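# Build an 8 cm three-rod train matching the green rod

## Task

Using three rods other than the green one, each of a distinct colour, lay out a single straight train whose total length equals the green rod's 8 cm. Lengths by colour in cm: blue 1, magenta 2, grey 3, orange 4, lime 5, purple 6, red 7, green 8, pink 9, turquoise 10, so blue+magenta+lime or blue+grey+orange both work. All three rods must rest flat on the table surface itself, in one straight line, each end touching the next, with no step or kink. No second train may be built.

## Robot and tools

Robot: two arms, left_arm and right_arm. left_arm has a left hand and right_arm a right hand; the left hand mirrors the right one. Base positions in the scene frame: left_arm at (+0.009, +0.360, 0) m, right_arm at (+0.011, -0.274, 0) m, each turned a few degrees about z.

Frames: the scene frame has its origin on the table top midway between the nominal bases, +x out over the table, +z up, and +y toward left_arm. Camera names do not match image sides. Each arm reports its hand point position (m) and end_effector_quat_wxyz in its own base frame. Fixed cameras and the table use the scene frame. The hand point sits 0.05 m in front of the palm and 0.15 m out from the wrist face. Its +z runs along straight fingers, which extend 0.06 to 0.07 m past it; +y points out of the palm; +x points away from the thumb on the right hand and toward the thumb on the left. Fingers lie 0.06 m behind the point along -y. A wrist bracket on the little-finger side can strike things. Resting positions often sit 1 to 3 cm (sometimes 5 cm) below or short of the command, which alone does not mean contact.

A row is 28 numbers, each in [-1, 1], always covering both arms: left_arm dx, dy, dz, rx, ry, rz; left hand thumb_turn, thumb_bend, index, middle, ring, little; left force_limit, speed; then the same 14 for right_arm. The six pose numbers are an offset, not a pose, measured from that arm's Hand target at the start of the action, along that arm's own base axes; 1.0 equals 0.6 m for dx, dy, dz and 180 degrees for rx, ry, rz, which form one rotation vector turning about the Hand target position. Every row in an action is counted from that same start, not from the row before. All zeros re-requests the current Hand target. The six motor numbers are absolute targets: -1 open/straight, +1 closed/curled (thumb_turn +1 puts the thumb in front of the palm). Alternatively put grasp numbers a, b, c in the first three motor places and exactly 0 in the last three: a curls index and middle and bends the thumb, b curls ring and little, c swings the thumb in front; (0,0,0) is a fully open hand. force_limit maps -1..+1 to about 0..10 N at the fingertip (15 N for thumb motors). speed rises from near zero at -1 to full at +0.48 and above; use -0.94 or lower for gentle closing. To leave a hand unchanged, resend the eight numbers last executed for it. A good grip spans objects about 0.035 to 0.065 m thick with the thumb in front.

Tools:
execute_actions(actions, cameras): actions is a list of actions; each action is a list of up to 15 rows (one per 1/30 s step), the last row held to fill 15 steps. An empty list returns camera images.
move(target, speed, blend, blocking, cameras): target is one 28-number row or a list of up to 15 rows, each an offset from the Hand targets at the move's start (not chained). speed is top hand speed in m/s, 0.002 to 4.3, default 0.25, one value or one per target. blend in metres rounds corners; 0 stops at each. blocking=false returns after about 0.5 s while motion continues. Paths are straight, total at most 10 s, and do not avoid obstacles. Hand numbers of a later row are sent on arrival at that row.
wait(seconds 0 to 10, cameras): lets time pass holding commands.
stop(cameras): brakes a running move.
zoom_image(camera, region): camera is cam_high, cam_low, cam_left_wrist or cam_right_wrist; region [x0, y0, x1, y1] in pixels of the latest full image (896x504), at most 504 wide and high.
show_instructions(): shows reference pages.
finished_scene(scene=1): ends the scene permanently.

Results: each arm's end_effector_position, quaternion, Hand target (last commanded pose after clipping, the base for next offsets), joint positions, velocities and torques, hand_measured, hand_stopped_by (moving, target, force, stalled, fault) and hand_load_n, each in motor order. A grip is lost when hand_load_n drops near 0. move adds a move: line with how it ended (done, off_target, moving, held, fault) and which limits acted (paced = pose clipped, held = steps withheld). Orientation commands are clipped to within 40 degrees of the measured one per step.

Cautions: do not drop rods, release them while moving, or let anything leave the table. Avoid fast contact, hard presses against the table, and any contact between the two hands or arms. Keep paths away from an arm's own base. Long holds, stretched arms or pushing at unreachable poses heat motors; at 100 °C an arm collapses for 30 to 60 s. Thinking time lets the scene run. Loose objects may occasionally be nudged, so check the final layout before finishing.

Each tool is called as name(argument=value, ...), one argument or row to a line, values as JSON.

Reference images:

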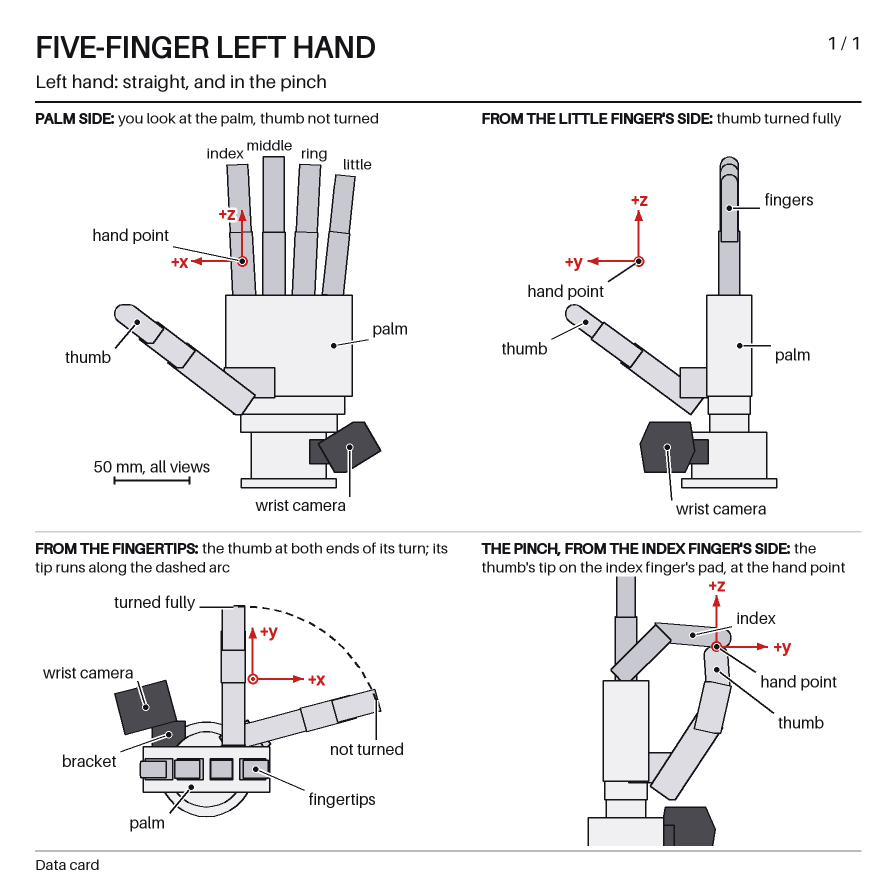

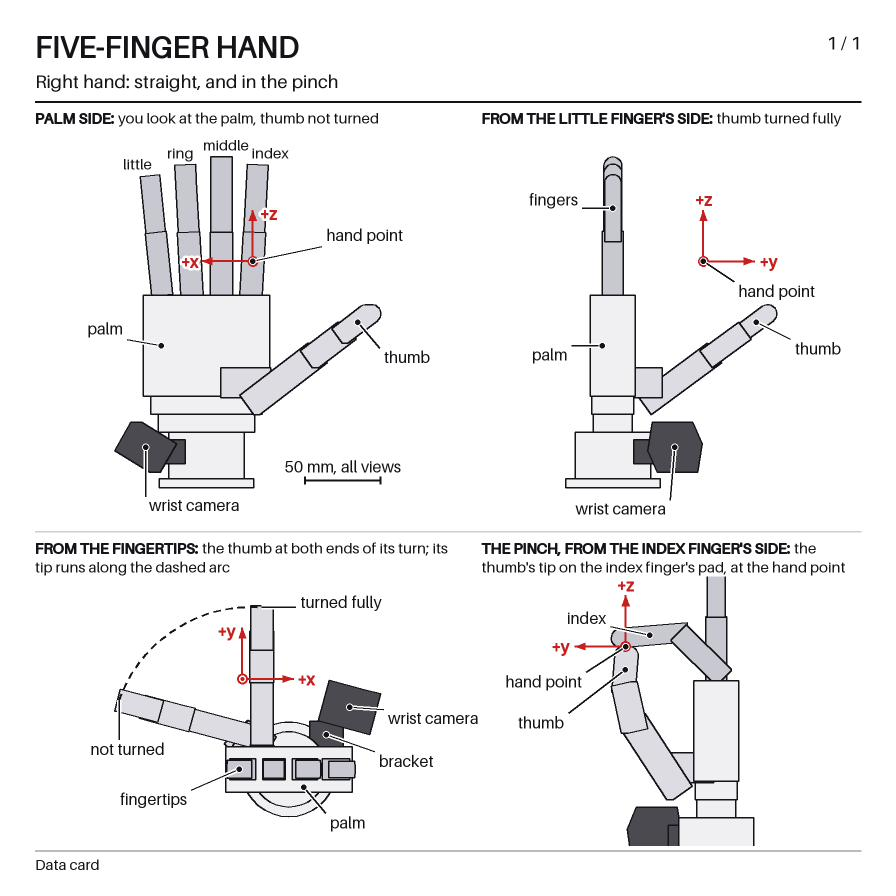

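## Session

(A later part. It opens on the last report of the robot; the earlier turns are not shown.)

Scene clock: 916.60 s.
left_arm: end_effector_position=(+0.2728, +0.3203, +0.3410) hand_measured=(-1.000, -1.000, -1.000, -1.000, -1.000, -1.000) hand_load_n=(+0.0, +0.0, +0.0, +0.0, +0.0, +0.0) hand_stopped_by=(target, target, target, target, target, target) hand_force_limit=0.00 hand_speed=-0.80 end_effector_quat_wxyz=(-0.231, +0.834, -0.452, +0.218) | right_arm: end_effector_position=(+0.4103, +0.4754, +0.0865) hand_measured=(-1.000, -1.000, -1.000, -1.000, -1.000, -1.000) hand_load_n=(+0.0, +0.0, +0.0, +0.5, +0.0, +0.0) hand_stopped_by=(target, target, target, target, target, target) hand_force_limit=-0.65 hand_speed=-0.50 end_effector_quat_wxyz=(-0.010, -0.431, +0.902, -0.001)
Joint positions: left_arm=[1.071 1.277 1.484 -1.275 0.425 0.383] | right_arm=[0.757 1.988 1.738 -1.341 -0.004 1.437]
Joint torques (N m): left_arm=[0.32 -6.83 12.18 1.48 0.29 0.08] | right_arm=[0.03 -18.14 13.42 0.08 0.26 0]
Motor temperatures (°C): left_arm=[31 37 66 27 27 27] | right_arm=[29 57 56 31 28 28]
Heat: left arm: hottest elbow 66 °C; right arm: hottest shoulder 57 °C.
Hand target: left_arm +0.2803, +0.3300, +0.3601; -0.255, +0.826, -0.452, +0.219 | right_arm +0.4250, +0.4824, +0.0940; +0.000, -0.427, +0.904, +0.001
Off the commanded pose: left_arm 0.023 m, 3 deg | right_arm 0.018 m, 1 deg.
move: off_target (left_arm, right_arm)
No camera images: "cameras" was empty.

move(
  target=[0,0,0,0,0,0, 0,0,0,0,0,0,0,-0.8, 0.0053,0.0064,-0.004,0,0,0, -1,-1,-1,-1,-1,-1,-0.65,-0.5],
  speed=0.05,
  cameras=["cam_right_wrist"],
)

zoom_image(
  camera="cam_right_wrist",
  region=[320, 80, 580, 230],
)

Scene clock: 919.53 s.
left_arm: end_effector_position=(+0.2728, +0.3203, +0.3410) hand_measured=(-1.000, -1.000, -1.000, -1.000, -1.000, -1.000) hand_load_n=(+0.0, +0.0, -0.5, +0.0, +0.5, +0.0) hand_stopped_by=(target, target, target, target, target, target) hand_force_limit=0.00 hand_speed=-0.80 end_effector_quat_wxyz=(-0.231, +0.834, -0.452, +0.218) | right_arm: end_effector_position=(+0.4133, +0.4782, +0.0822) hand_measured=(-1.000, -1.000, -1.000, -1.000, -1.000, -1.000) hand_load_n=(+0.0, +0.0, +0.0, +0.0, +0.0, +0.0) hand_stopped_by=(target, target, target, target, target, target) hand_force_limit=-0.65 hand_speed=-0.50 end_effector_quat_wxyz=(-0.012, -0.431, +0.902, -0.002)
Joint positions: left_arm=[1.071 1.277 1.484 -1.275 0.425 0.383] | right_arm=[0.757 2.005 1.754 -1.343 -0.004 1.437]
Joint torques (N m): left_arm=[0.26 -6.65 12.12 1.52 0.29 0.05] | right_arm=[0.15 -18.78 13.64 0.09 0.26 0.01]
Motor temperatures (°C): left_arm=[31 37 66 27 27 27] | right_arm=[29 57 56 31 28 28]
Heat: left arm: hottest elbow 66 °C; right arm: hottest shoulder 57 °C.
Hand target: left_arm +0.2803, +0.3300, +0.3601; -0.255, +0.826, -0.452, +0.219 | right_arm +0.4282, +0.4863, +0.0916; +0.000, -0.427, +0.904, +0.001
Off the commanded pose: left_arm 0.023 m, 3 deg | right_arm 0.019 m, 1 deg.
move: off_target (left_arm, right_arm)
camera_calibration:
cam_right_wrist: T_world_to_cam=[[-0.913065, 0.40571, -0.0413674, 0.19241], [0.335931, 0.805757, 0.487756, -0.564101], [0.23122, 0.431456, -0.871999, -0.119944], [0, 0, 0, 1]] pos_world=[0.392915, 0.428217, 0.178512]
Images, in order (width x height): cam_right_wrist 896x504.

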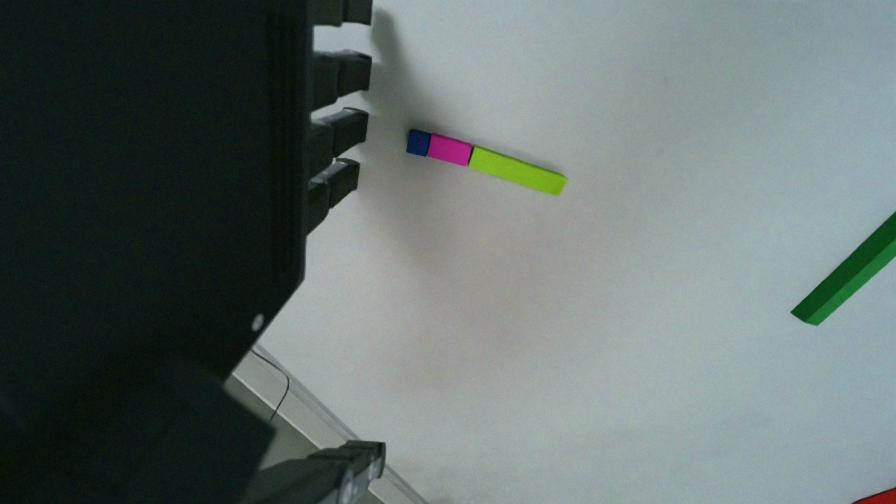

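Scaled by 1.938 from the camera's 896x504 image, which has a finer 1280x720 frame.

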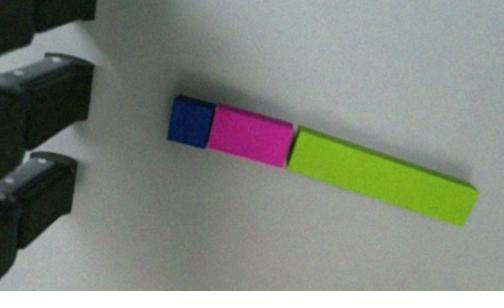

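zoom_image(
  camera="cam_right_wrist",
  region=[395, 115, 495, 185],
)

zoom_image(
  camera="cam_right_wrist",
  region=[455, 130, 585, 210],
)

Scaled by 5.040 from the camera's 896x504 image, which has a finer 1280x720 frame.

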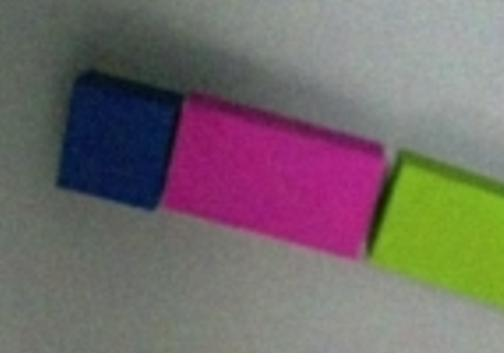

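Scaled by 3.877 from the camera's 896x504 image, which has a finer 1280x720 frame.

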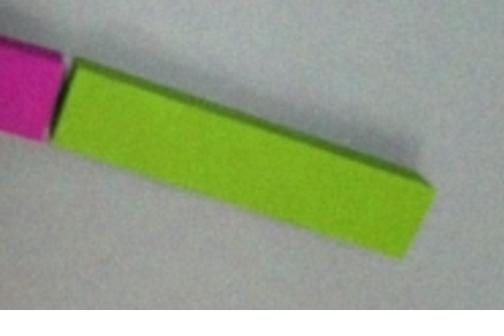

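move(
  target=[0,0,0,0,0,0, 0,0,0,0,0,0,0,-0.8, -0.0206,0.017,0,0,0,0, -1,-1,-1,-1,-1,-1,-0.65,-0.5],
  speed=0.05,
  cameras=["cam_right_wrist"],
)

zoom_image(
  camera="cam_right_wrist",
  region=[320, 80, 580, 230],
)

Scene clock: 941.77 s.
left_arm: end_effector_position=(+0.2728, +0.3203, +0.3410) hand_measured=(-1.000, -1.000, -1.000, -1.000, -1.000, -1.000) hand_load_n=(+0.0, +0.0, +0.0, +0.0, +0.0, +0.0) hand_stopped_by=(target, target, target, target, target, target) hand_force_limit=0.00 hand_speed=-0.80 end_effector_quat_wxyz=(-0.231, +0.834, -0.452, +0.218) | right_arm: end_effector_position=(+0.4090, +0.4832, +0.0822) hand_measured=(-1.000, -1.000, -1.000, -1.000, -1.000, -1.000) hand_load_n=(+0.0, -0.5, +0.0, +0.0, +0.0, +0.0) hand_stopped_by=(target, target, target, target, target, target) hand_force_limit=-0.65 hand_speed=-0.50 end_effector_quat_wxyz=(-0.012, -0.428, +0.904, -0.002)
Joint positions: left_arm=[1.071 1.277 1.484 -1.275 0.425 0.383] | right_arm=[0.768 2.005 1.754 -1.343 -0.004 1.453]
Joint torques (N m): left_arm=[0.15 -6.89 12.12 1.54 0.29 0.06] | right_arm=[1.32 -18.96 12.92 0.18 0.24 0.11]
Motor temperatures (°C): left_arm=[31 37 67 27 27 27] | right_arm=[29 54 55 31 28 28]
Heat: left arm: hottest elbow 67 °C; right arm: hottest elbow 55 °C.
Hand target: left_arm +0.2803, +0.3300, +0.3601; -0.255, +0.826, -0.452, +0.219 | right_arm +0.4159, +0.4964, +0.0916; +0.000, -0.427, +0.904, +0.001
Off the commanded pose: left_arm 0.023 m, 3 deg | right_arm 0.018 m, 1 deg.
move: off_target (left_arm, right_arm)
camera_calibration:
cam_right_wrist: T_world_to_cam=[[-0.910714, 0.410928, -0.0416933, 0.182998], [0.340444, 0.803974, 0.48757, -0.567681], [0.233876, 0.429842, -0.872088, -0.121435], [0, 0, 0, 1]] pos_world=[0.388323, 0.433399, 0.178512]
Images, in order (width x height): cam_right_wrist 896x504.

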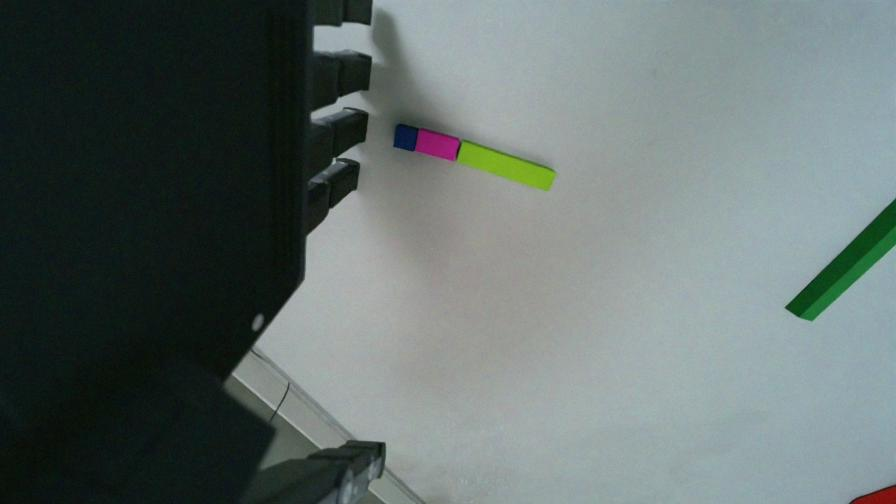

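Scaled by 1.938 from the camera's 896x504 image, which has a finer 1280x720 frame.

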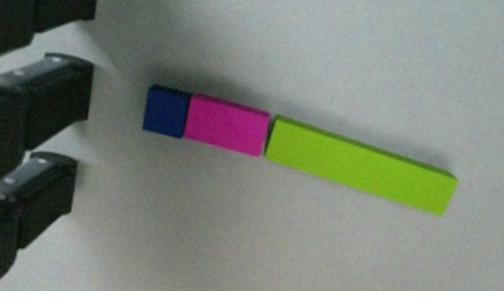

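move(
  target=[0,0,0,0,0,0, 0,0,0,0,0,0,0,-0.8, -0.0242,0.0185,0,0,0,0, -1,-1,-1,-1,-1,-1,-0.65,-0.5],
  speed=0.04,
  cameras=["cam_right_wrist"],
)

zoom_image(
  camera="cam_right_wrist",
  region=[340, 100, 560, 220],
)

Scene clock: 948.47 s.
left_arm: end_effector_position=(+0.2728, +0.3203, +0.3410) hand_measured=(-1.000, -1.000, -1.000, -1.000, -1.000, -1.000) hand_load_n=(-0.5, +0.0, +0.0, +0.0, +0.0, +0.0) hand_stopped_by=(target, target, target, target, target, target) hand_force_limit=0.00 hand_speed=-0.80 end_effector_quat_wxyz=(-0.231, +0.834, -0.452, +0.218) | right_arm: end_effector_position=(+0.3947, +0.4972, +0.0821) hand_measured=(-1.000, -1.000, -1.000, -1.000, -1.000, -1.000) hand_load_n=(+0.0, +0.0, +0.0, +0.0, +0.0, +0.0) hand_stopped_by=(target, target, target, target, target, target) hand_force_limit=-0.65 hand_speed=-0.50 end_effector_quat_wxyz=(-0.012, -0.430, +0.903, -0.002)
Joint positions: left_arm=[1.071 1.277 1.484 -1.275 0.425 0.383] | right_arm=[0.8 2.005 1.754 -1.343 -0.004 1.483]
Joint torques (N m): left_arm=[0.62 -6.95 12.18 1.44 0.31 0.05] | right_arm=[0.91 -19.37 12.11 0.28 0.24 0.11]
Motor temperatures (°C): left_arm=[31 37 67 27 27 27] | right_arm=[29 54 55 30 28 28]
Heat: left arm: hottest elbow 67 °C; right arm: hottest elbow 55 °C.
Hand target: left_arm +0.2803, +0.3300, +0.3601; -0.255, +0.826, -0.452, +0.219 | right_arm +0.4014, +0.5076, +0.0916; +0.000, -0.427, +0.904, +0.001
Off the commanded pose: left_arm 0.023 m, 3 deg | right_arm 0.016 m, 1 deg.
move: off_target (left_arm, right_arm)
camera_calibration:
cam_right_wrist: T_world_to_cam=[[-0.912121, 0.407731, -0.042305, 0.166506], [0.337437, 0.805426, 0.487264, -0.573531], [0.232746, 0.430168, -0.87223, -0.123812], [0, 0, 0, 1]] pos_world=[0.374221, 0.447306, 0.178513]
Images, in order (width x height): cam_right_wrist 896x504.

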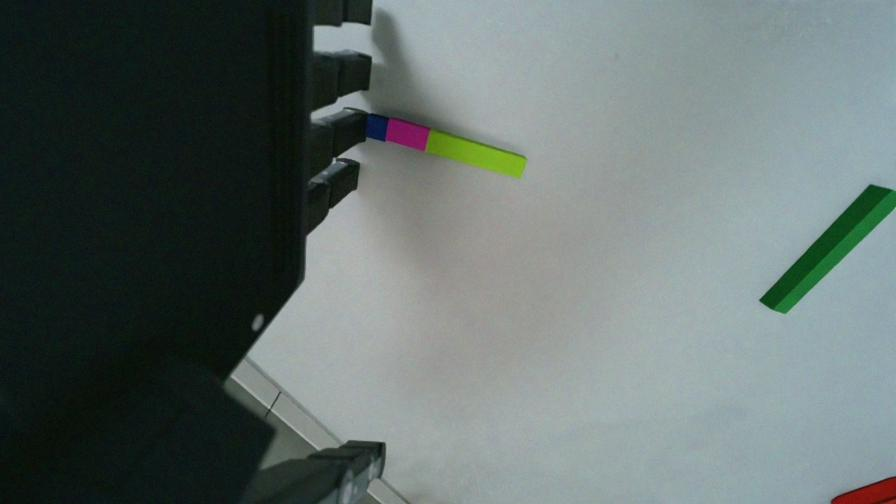

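Scaled by 2.291 from the camera's 896x504 image, which has a finer 1280x720 frame.

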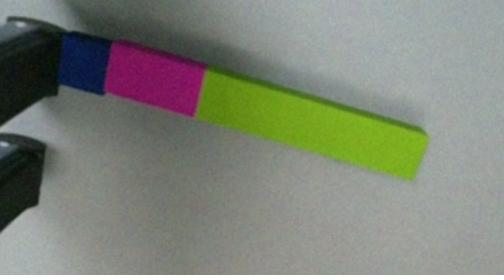

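zoom_image(
  camera="cam_right_wrist",
  region=[355, 105, 455, 160],
)

zoom_image(
  camera="cam_right_wrist",
  region=[410, 115, 540, 190],
)

Scaled by 5.040 from the camera's 896x504 image, which has a finer 1280x720 frame.

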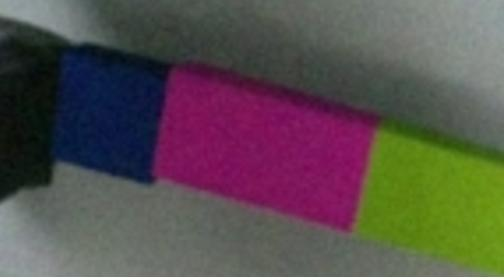

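Scaled by 3.877 from the camera's 896x504 image, which has a finer 1280x720 frame.

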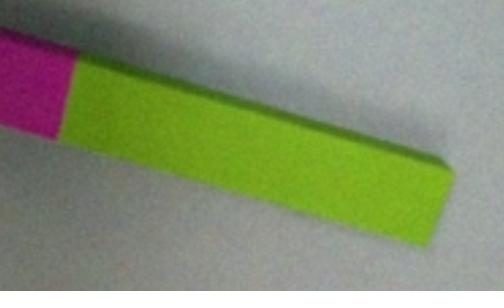

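move(
  target=[0,0,0,0,0,0, 0,0,0,0,0,0,0,-0.8, -0.0083,0.0063,0,0,0,0, -1,-1,-1,-1,-1,-1,-0.65,-0.5],
  speed=0.04,
  cameras=["cam_right_wrist"],
)

zoom_image(
  camera="cam_right_wrist",
  region=[355, 105, 455, 160],
)

zoom_image(
  camera="cam_right_wrist",
  region=[350, 100, 540, 190],
)

Scene clock: 966.30 s.
left_arm: end_effector_position=(+0.2728, +0.3203, +0.3410) hand_measured=(-1.000, -1.000, -1.000, -1.000, -1.000, -1.000) hand_load_n=(+0.0, +0.0, +0.0, +0.0, +0.0, +0.0) hand_stopped_by=(target, target, target, target, target, target) hand_force_limit=0.00 hand_speed=-0.80 end_effector_quat_wxyz=(-0.231, +0.834, -0.452, +0.218) | right_arm: end_effector_position=(+0.3927, +0.4995, +0.0821) hand_measured=(-1.000, -1.000, -1.000, -1.000, -1.000, -1.000) hand_load_n=(+0.0, +0.0, +0.0, +0.0, +0.0, +0.0) hand_stopped_by=(target, target, target, target, target, target) hand_force_limit=-0.65 hand_speed=-0.50 end_effector_quat_wxyz=(-0.012, -0.428, +0.904, -0.002)
Joint positions: left_arm=[1.071 1.277 1.484 -1.275 0.425 0.383] | right_arm=[0.806 2.005 1.754 -1.343 -0.004 1.493]
Joint torques (N m): left_arm=[0.32 -6.53 12.14 1.39 0.32 0.04] | right_arm=[1.61 -19.66 11.79 0.36 0.25 0.1]
Motor temperatures (°C): left_arm=[31 37 67 27 27 27] | right_arm=[29 53 55 30 28 28]
Heat: left arm: hottest elbow 67 °C; right arm: hottest elbow 55 °C.
Hand target: left_arm +0.2803, +0.3300, +0.3601; -0.255, +0.826, -0.452, +0.219 | right_arm +0.3963, +0.5114, +0.0916; +0.000, -0.427, +0.904, +0.001
Off the commanded pose: left_arm 0.023 m, 3 deg | right_arm 0.016 m, 1 deg.
move: off_target (left_arm, right_arm)
camera_calibration:
cam_right_wrist: T_world_to_cam=[[-0.910239, 0.41189, -0.0425578, 0.160875], [0.341024, 0.803968, 0.487174, -0.575422], [0.234877, 0.428932, -0.872267, -0.124577], [0, 0, 0, 1]] pos_world=[0.371927, 0.449793, 0.178513]
Images, in order (width x height): cam_right_wrist 896x504.

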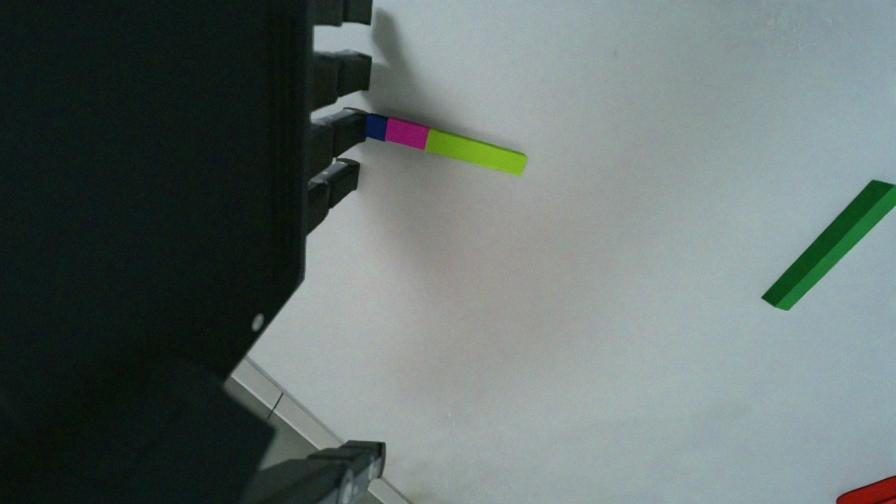

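Scaled by 5.040 from the camera's 896x504 image, which has a finer 1280x720 frame.

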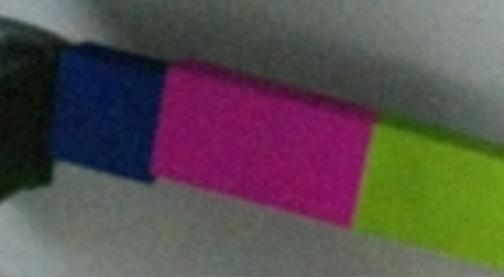

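Scaled by 2.653 from the camera's 896x504 image, which has a finer 1280x720 frame.

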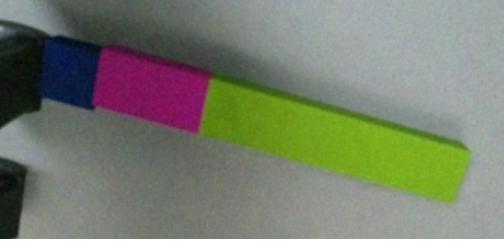

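zoom_image(
  camera="cam_right_wrist",
  region=[400, 110, 470, 160],
)

zoom_image(
  camera="cam_right_wrist",
  region=[460, 125, 530, 185],
)

zoom_image(
  camera="cam_right_wrist",
  region=[360, 105, 420, 150],
)

Scaled by 7.200 from the camera's 896x504 image, which has a finer 1280x720 frame.

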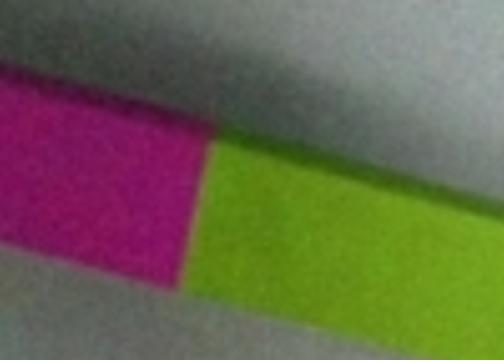

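Scaled by 7.200 from the camera's 896x504 image, which has a finer 1280x720 frame.

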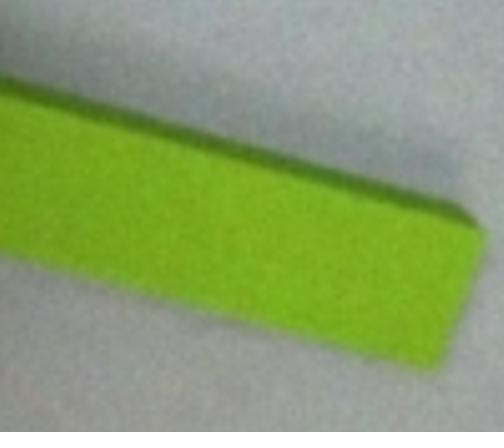

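Scaled by 8.400 from the camera's 896x504 image, which has a finer 1280x720 frame.

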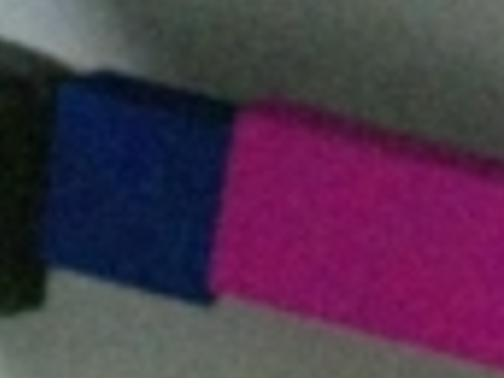

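move(
  target=[
    [0,0,0,0,0,0, 0,0,0,0,0,0,0,-0.8, 0.0643,-0.053,0.004,0,0,0, -1,-1,-1,-1,-1,-1,-0.65,-0.5],
    [0,0,0,0,0,0, 0,0,0,0,0,0,0,-0.8, 0.0643,-0.053,0.25,0,0,0, -1,-1,-1,-1,-1,-1,-0.65,-0.5],
    [0,0,0,0,0,0, 0,0,0,0,0,0,0,-0.8, 0.04,-0.6,0.35,0,0,0.3, -1,-1,-1,-1,-1,-1,-0.65,-0.5],
  ],
  speed=[0.05, 0.15, 0.35],
  blend=[0.005, 0.03, 0],
  cameras=["cam_high", "cam_low"],
)

zoom_image(
  camera="cam_high",
  region=[450, 180, 530, 240],
)

zoom_image(
  camera="cam_low",
  region=[380, 210, 500, 310],
)

Scene clock: 991.00 s.
left_arm: end_effector_position=(+0.2728, +0.3203, +0.3410) hand_measured=(-1.000, -1.000, -1.000, -1.000, -1.000, -1.000) hand_load_n=(+0.0, +0.0, +0.0, +0.0, +0.0, +0.0) hand_stopped_by=(target, target, target, target, target, target) hand_force_limit=0.00 hand_speed=-0.80 end_effector_quat_wxyz=(-0.231, +0.834, -0.452, +0.218) | right_arm: end_effector_position=(+0.4260, +0.1501, +0.2933) hand_measured=(-1.000, -1.000, -1.000, -1.000, -1.000, -1.000) hand_load_n=(+0.0, +0.0, +0.0, +0.0, +0.0, +0.0) hand_stopped_by=(target, target, target, target, target, target) hand_force_limit=-0.65 hand_speed=-0.50 end_effector_quat_wxyz=(-0.015, +0.786, -0.619, +0.010)
Joint positions: left_arm=[1.071 1.277 1.484 -1.275 0.425 0.383] | right_arm=[0.267 1.66 1.822 -1.697 -0.002 0.03]
Joint torques (N m): left_arm=[0.32 -6.83 12.18 1.52 0.31 0.04] | right_arm=[1.14 -16.26 9.35 0.18 0.03 -0.11]
Motor temperatures (°C): left_arm=[31 37 67 27 27 27] | right_arm=[29 53 56 30 28 28]
Heat: left arm: hottest elbow 67 °C; right arm: hottest elbow 56 °C.
Hand target: left_arm +0.2803, +0.3300, +0.3601; -0.255, +0.826, -0.452, +0.219 | right_arm +0.4203, +0.1513, +0.3016; +0.000, +0.791, -0.612, -0.001
Off the commanded pose: left_arm 0.023 m, 3 deg | right_arm 0.010 m, 2 deg.
joint sent to its limit (right arm) — joint 4 (wrist pitch), lower limit. The joint targets are off in orientation, not in position.
move: off_target (left_arm)
Images, in order (width x height): cam_high 896x504, cam_low 896x504.

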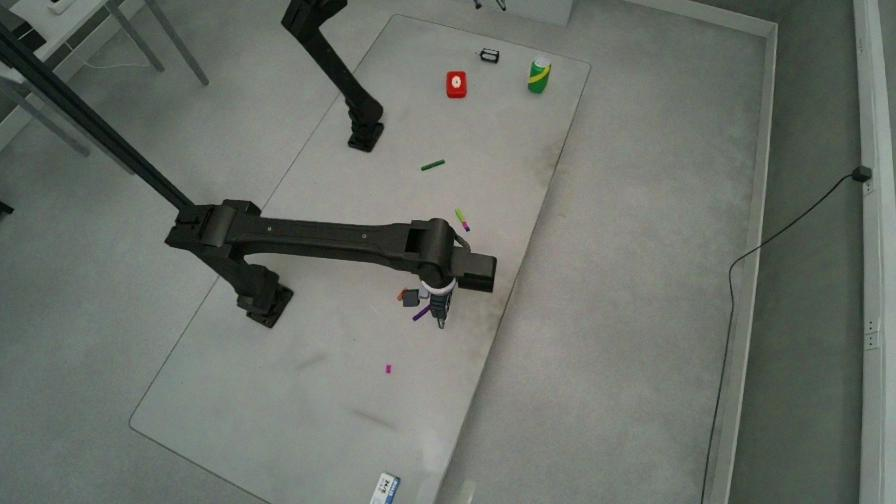

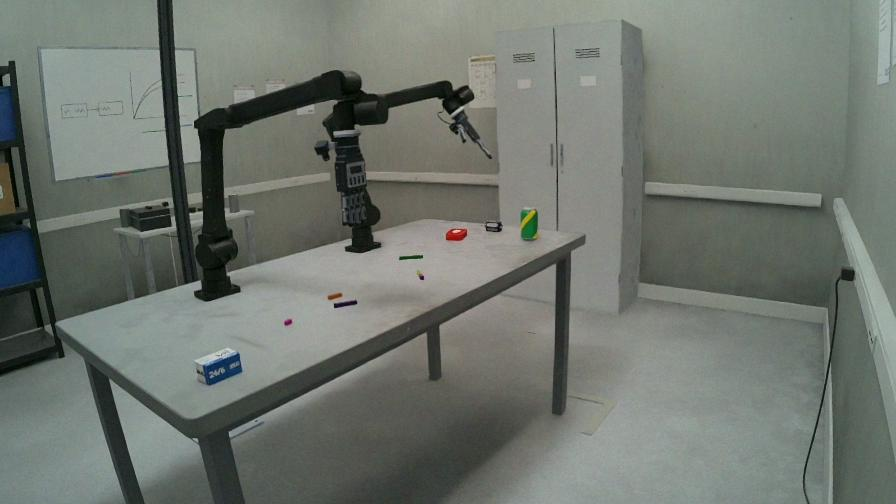

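Scaled by 6.300 from the camera's 896x504 image, which has a finer 1280x720 frame.

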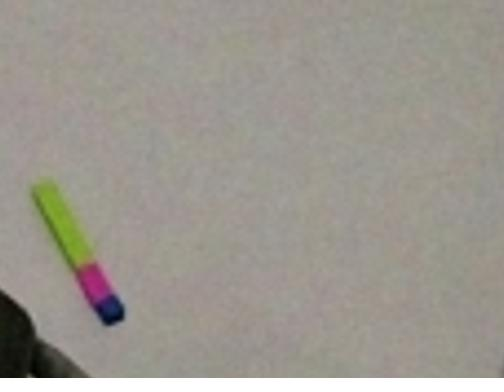

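Scaled by 4.200 from the camera's 896x504 image, which has a finer 1280x720 frame.

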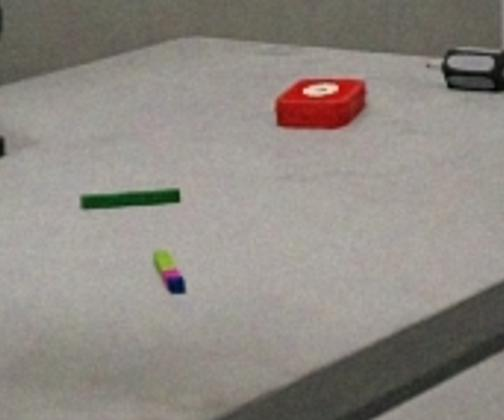

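zoom_image(
  camera="cam_high",
  region=[450, 204, 478, 236],
)

zoom_image(
  camera="cam_low",
  region=[406, 262, 436, 286],
)

Scaled by 15.750 from the camera's 896x504 image, which has a finer 1280x720 frame.

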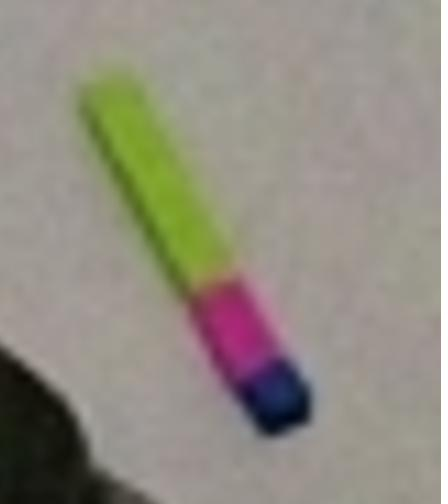

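Scaled by 16.800 from the camera's 896x504 image, which has a finer 1280x720 frame.

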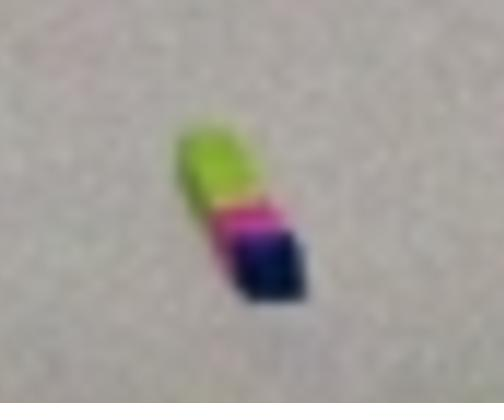

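move(
  target=[
    [0,0,0,0,0,0, 0,0,0,0,0,0,0,-0.8, -0.068,0.529,-0.15,0,0,0.2006, -1,-1,-1,-1,-1,-1,-0.65,-0.5],
    [0,0,0,0,0,0, 0,0,0,0,0,0,0,-0.8, -0.068,0.529,-0.262,0,0,0.2006, -1,-1,-1,-1,-1,-1,-0.65,-0.5],
  ],
  speed=[0.35, 0.12],
  blend=[0.02, 0],
  cameras=["cam_right_wrist"],
)

zoom_image(
  camera="cam_right_wrist",
  region=[320, 20, 520, 230],
)

Scene clock: 1003.40 s.
left_arm: end_effector_position=(+0.2728, +0.3203, +0.3410) hand_measured=(-1.000, -1.000, -1.000, -1.000, -1.000, -1.000) hand_load_n=(-0.5, +0.0, +0.0, +0.0, +0.0, +0.0) hand_stopped_by=(target, target, target, target, target, target) hand_force_limit=0.00 hand_speed=-0.80 end_effector_quat_wxyz=(-0.231, +0.834, -0.452, +0.218) | right_arm: end_effector_position=(+0.3721, +0.4686, +0.1403) hand_measured=(-1.000, -1.000, -1.000, -1.000, -1.000, -1.000) hand_load_n=(+0.0, +0.0, +0.0, +0.0, +0.0, +0.0) hand_stopped_by=(target, target, target, target, target, target) hand_force_limit=-0.65 hand_speed=-0.50 end_effector_quat_wxyz=(+0.011, +0.941, -0.338, -0.006)
Joint positions: left_arm=[1.071 1.277 1.484 -1.275 0.425 0.383] | right_arm=[0.851 2.14 2.125 -1.579 -0.003 -0.031]
Joint torques (N m): left_arm=[0.38 -7 12.19 1.46 0.31 0.06] | right_arm=[0.03 -22.42 9.83 0.83 0.24 -0.11]
Motor temperatures (°C): left_arm=[31 37 68 27 27 27] | right_arm=[29 53 56 30 28 28]
Heat: left arm: hottest elbow 68 °C; right arm: hottest elbow 56 °C.
Hand target: left_arm +0.2803, +0.3300, +0.3601; -0.255, +0.826, -0.452, +0.219 | right_arm +0.3794, +0.4688, +0.1445; +0.000, +0.942, -0.336, -0.001
Off the commanded pose: left_arm 0.023 m, 3 deg | right_arm 0.008 m, 1 deg.
move: off_target (left_arm)
camera_calibration:
cam_right_wrist: T_world_to_cam=[[-0.414982, -0.909262, -0.0321495, 0.590625], [-0.78711, 0.34106, 0.513942, 0.0610441], [-0.456343, 0.238582, -0.857222, 0.288662], [0, 0, 0, 1]] pos_world=[0.424876, 0.447344, 0.235063]
Images, in order (width x height): cam_right_wrist 896x504.

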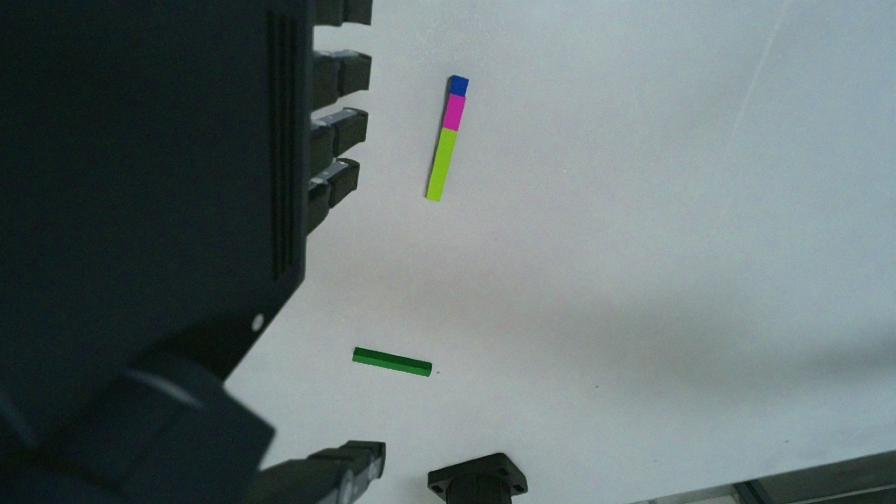

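Scaled by 2.400 from the camera's 896x504 image, which has a finer 1280x720 frame.

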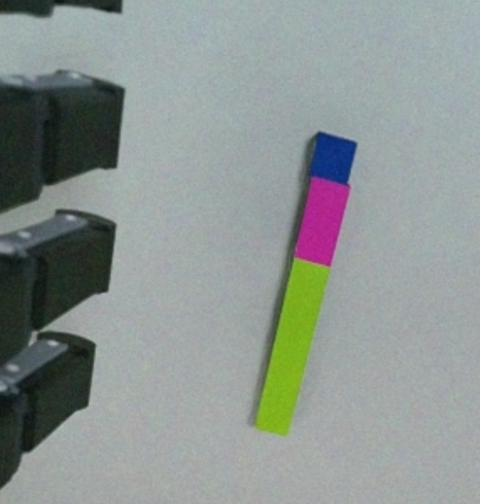

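zoom_image(
  camera="cam_right_wrist",
  region=[425, 65, 485, 140],
)

zoom_image(
  camera="cam_right_wrist",
  region=[410, 115, 480, 210],
)

Scaled by 6.720 from the camera's 896x504 image, which has a finer 1280x720 frame.

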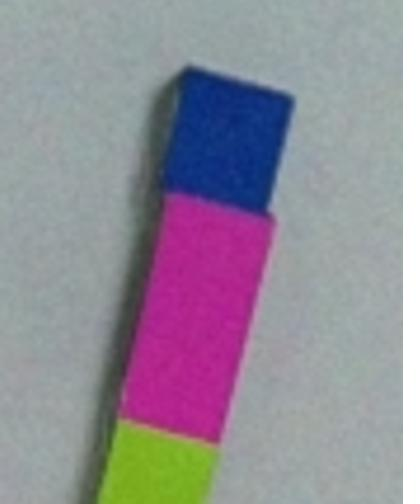

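Scaled by 5.305 from the camera's 896x504 image, which has a finer 1280x720 frame.

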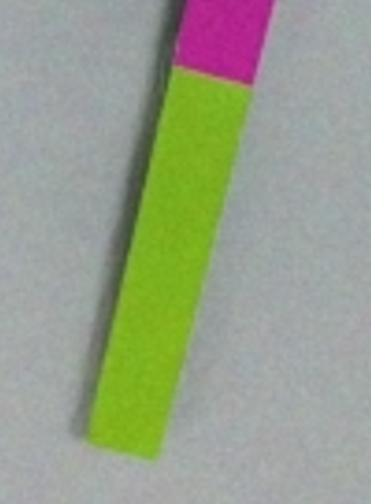

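finished_scene(
  scene=1,
)

The scene is finished: the task was done.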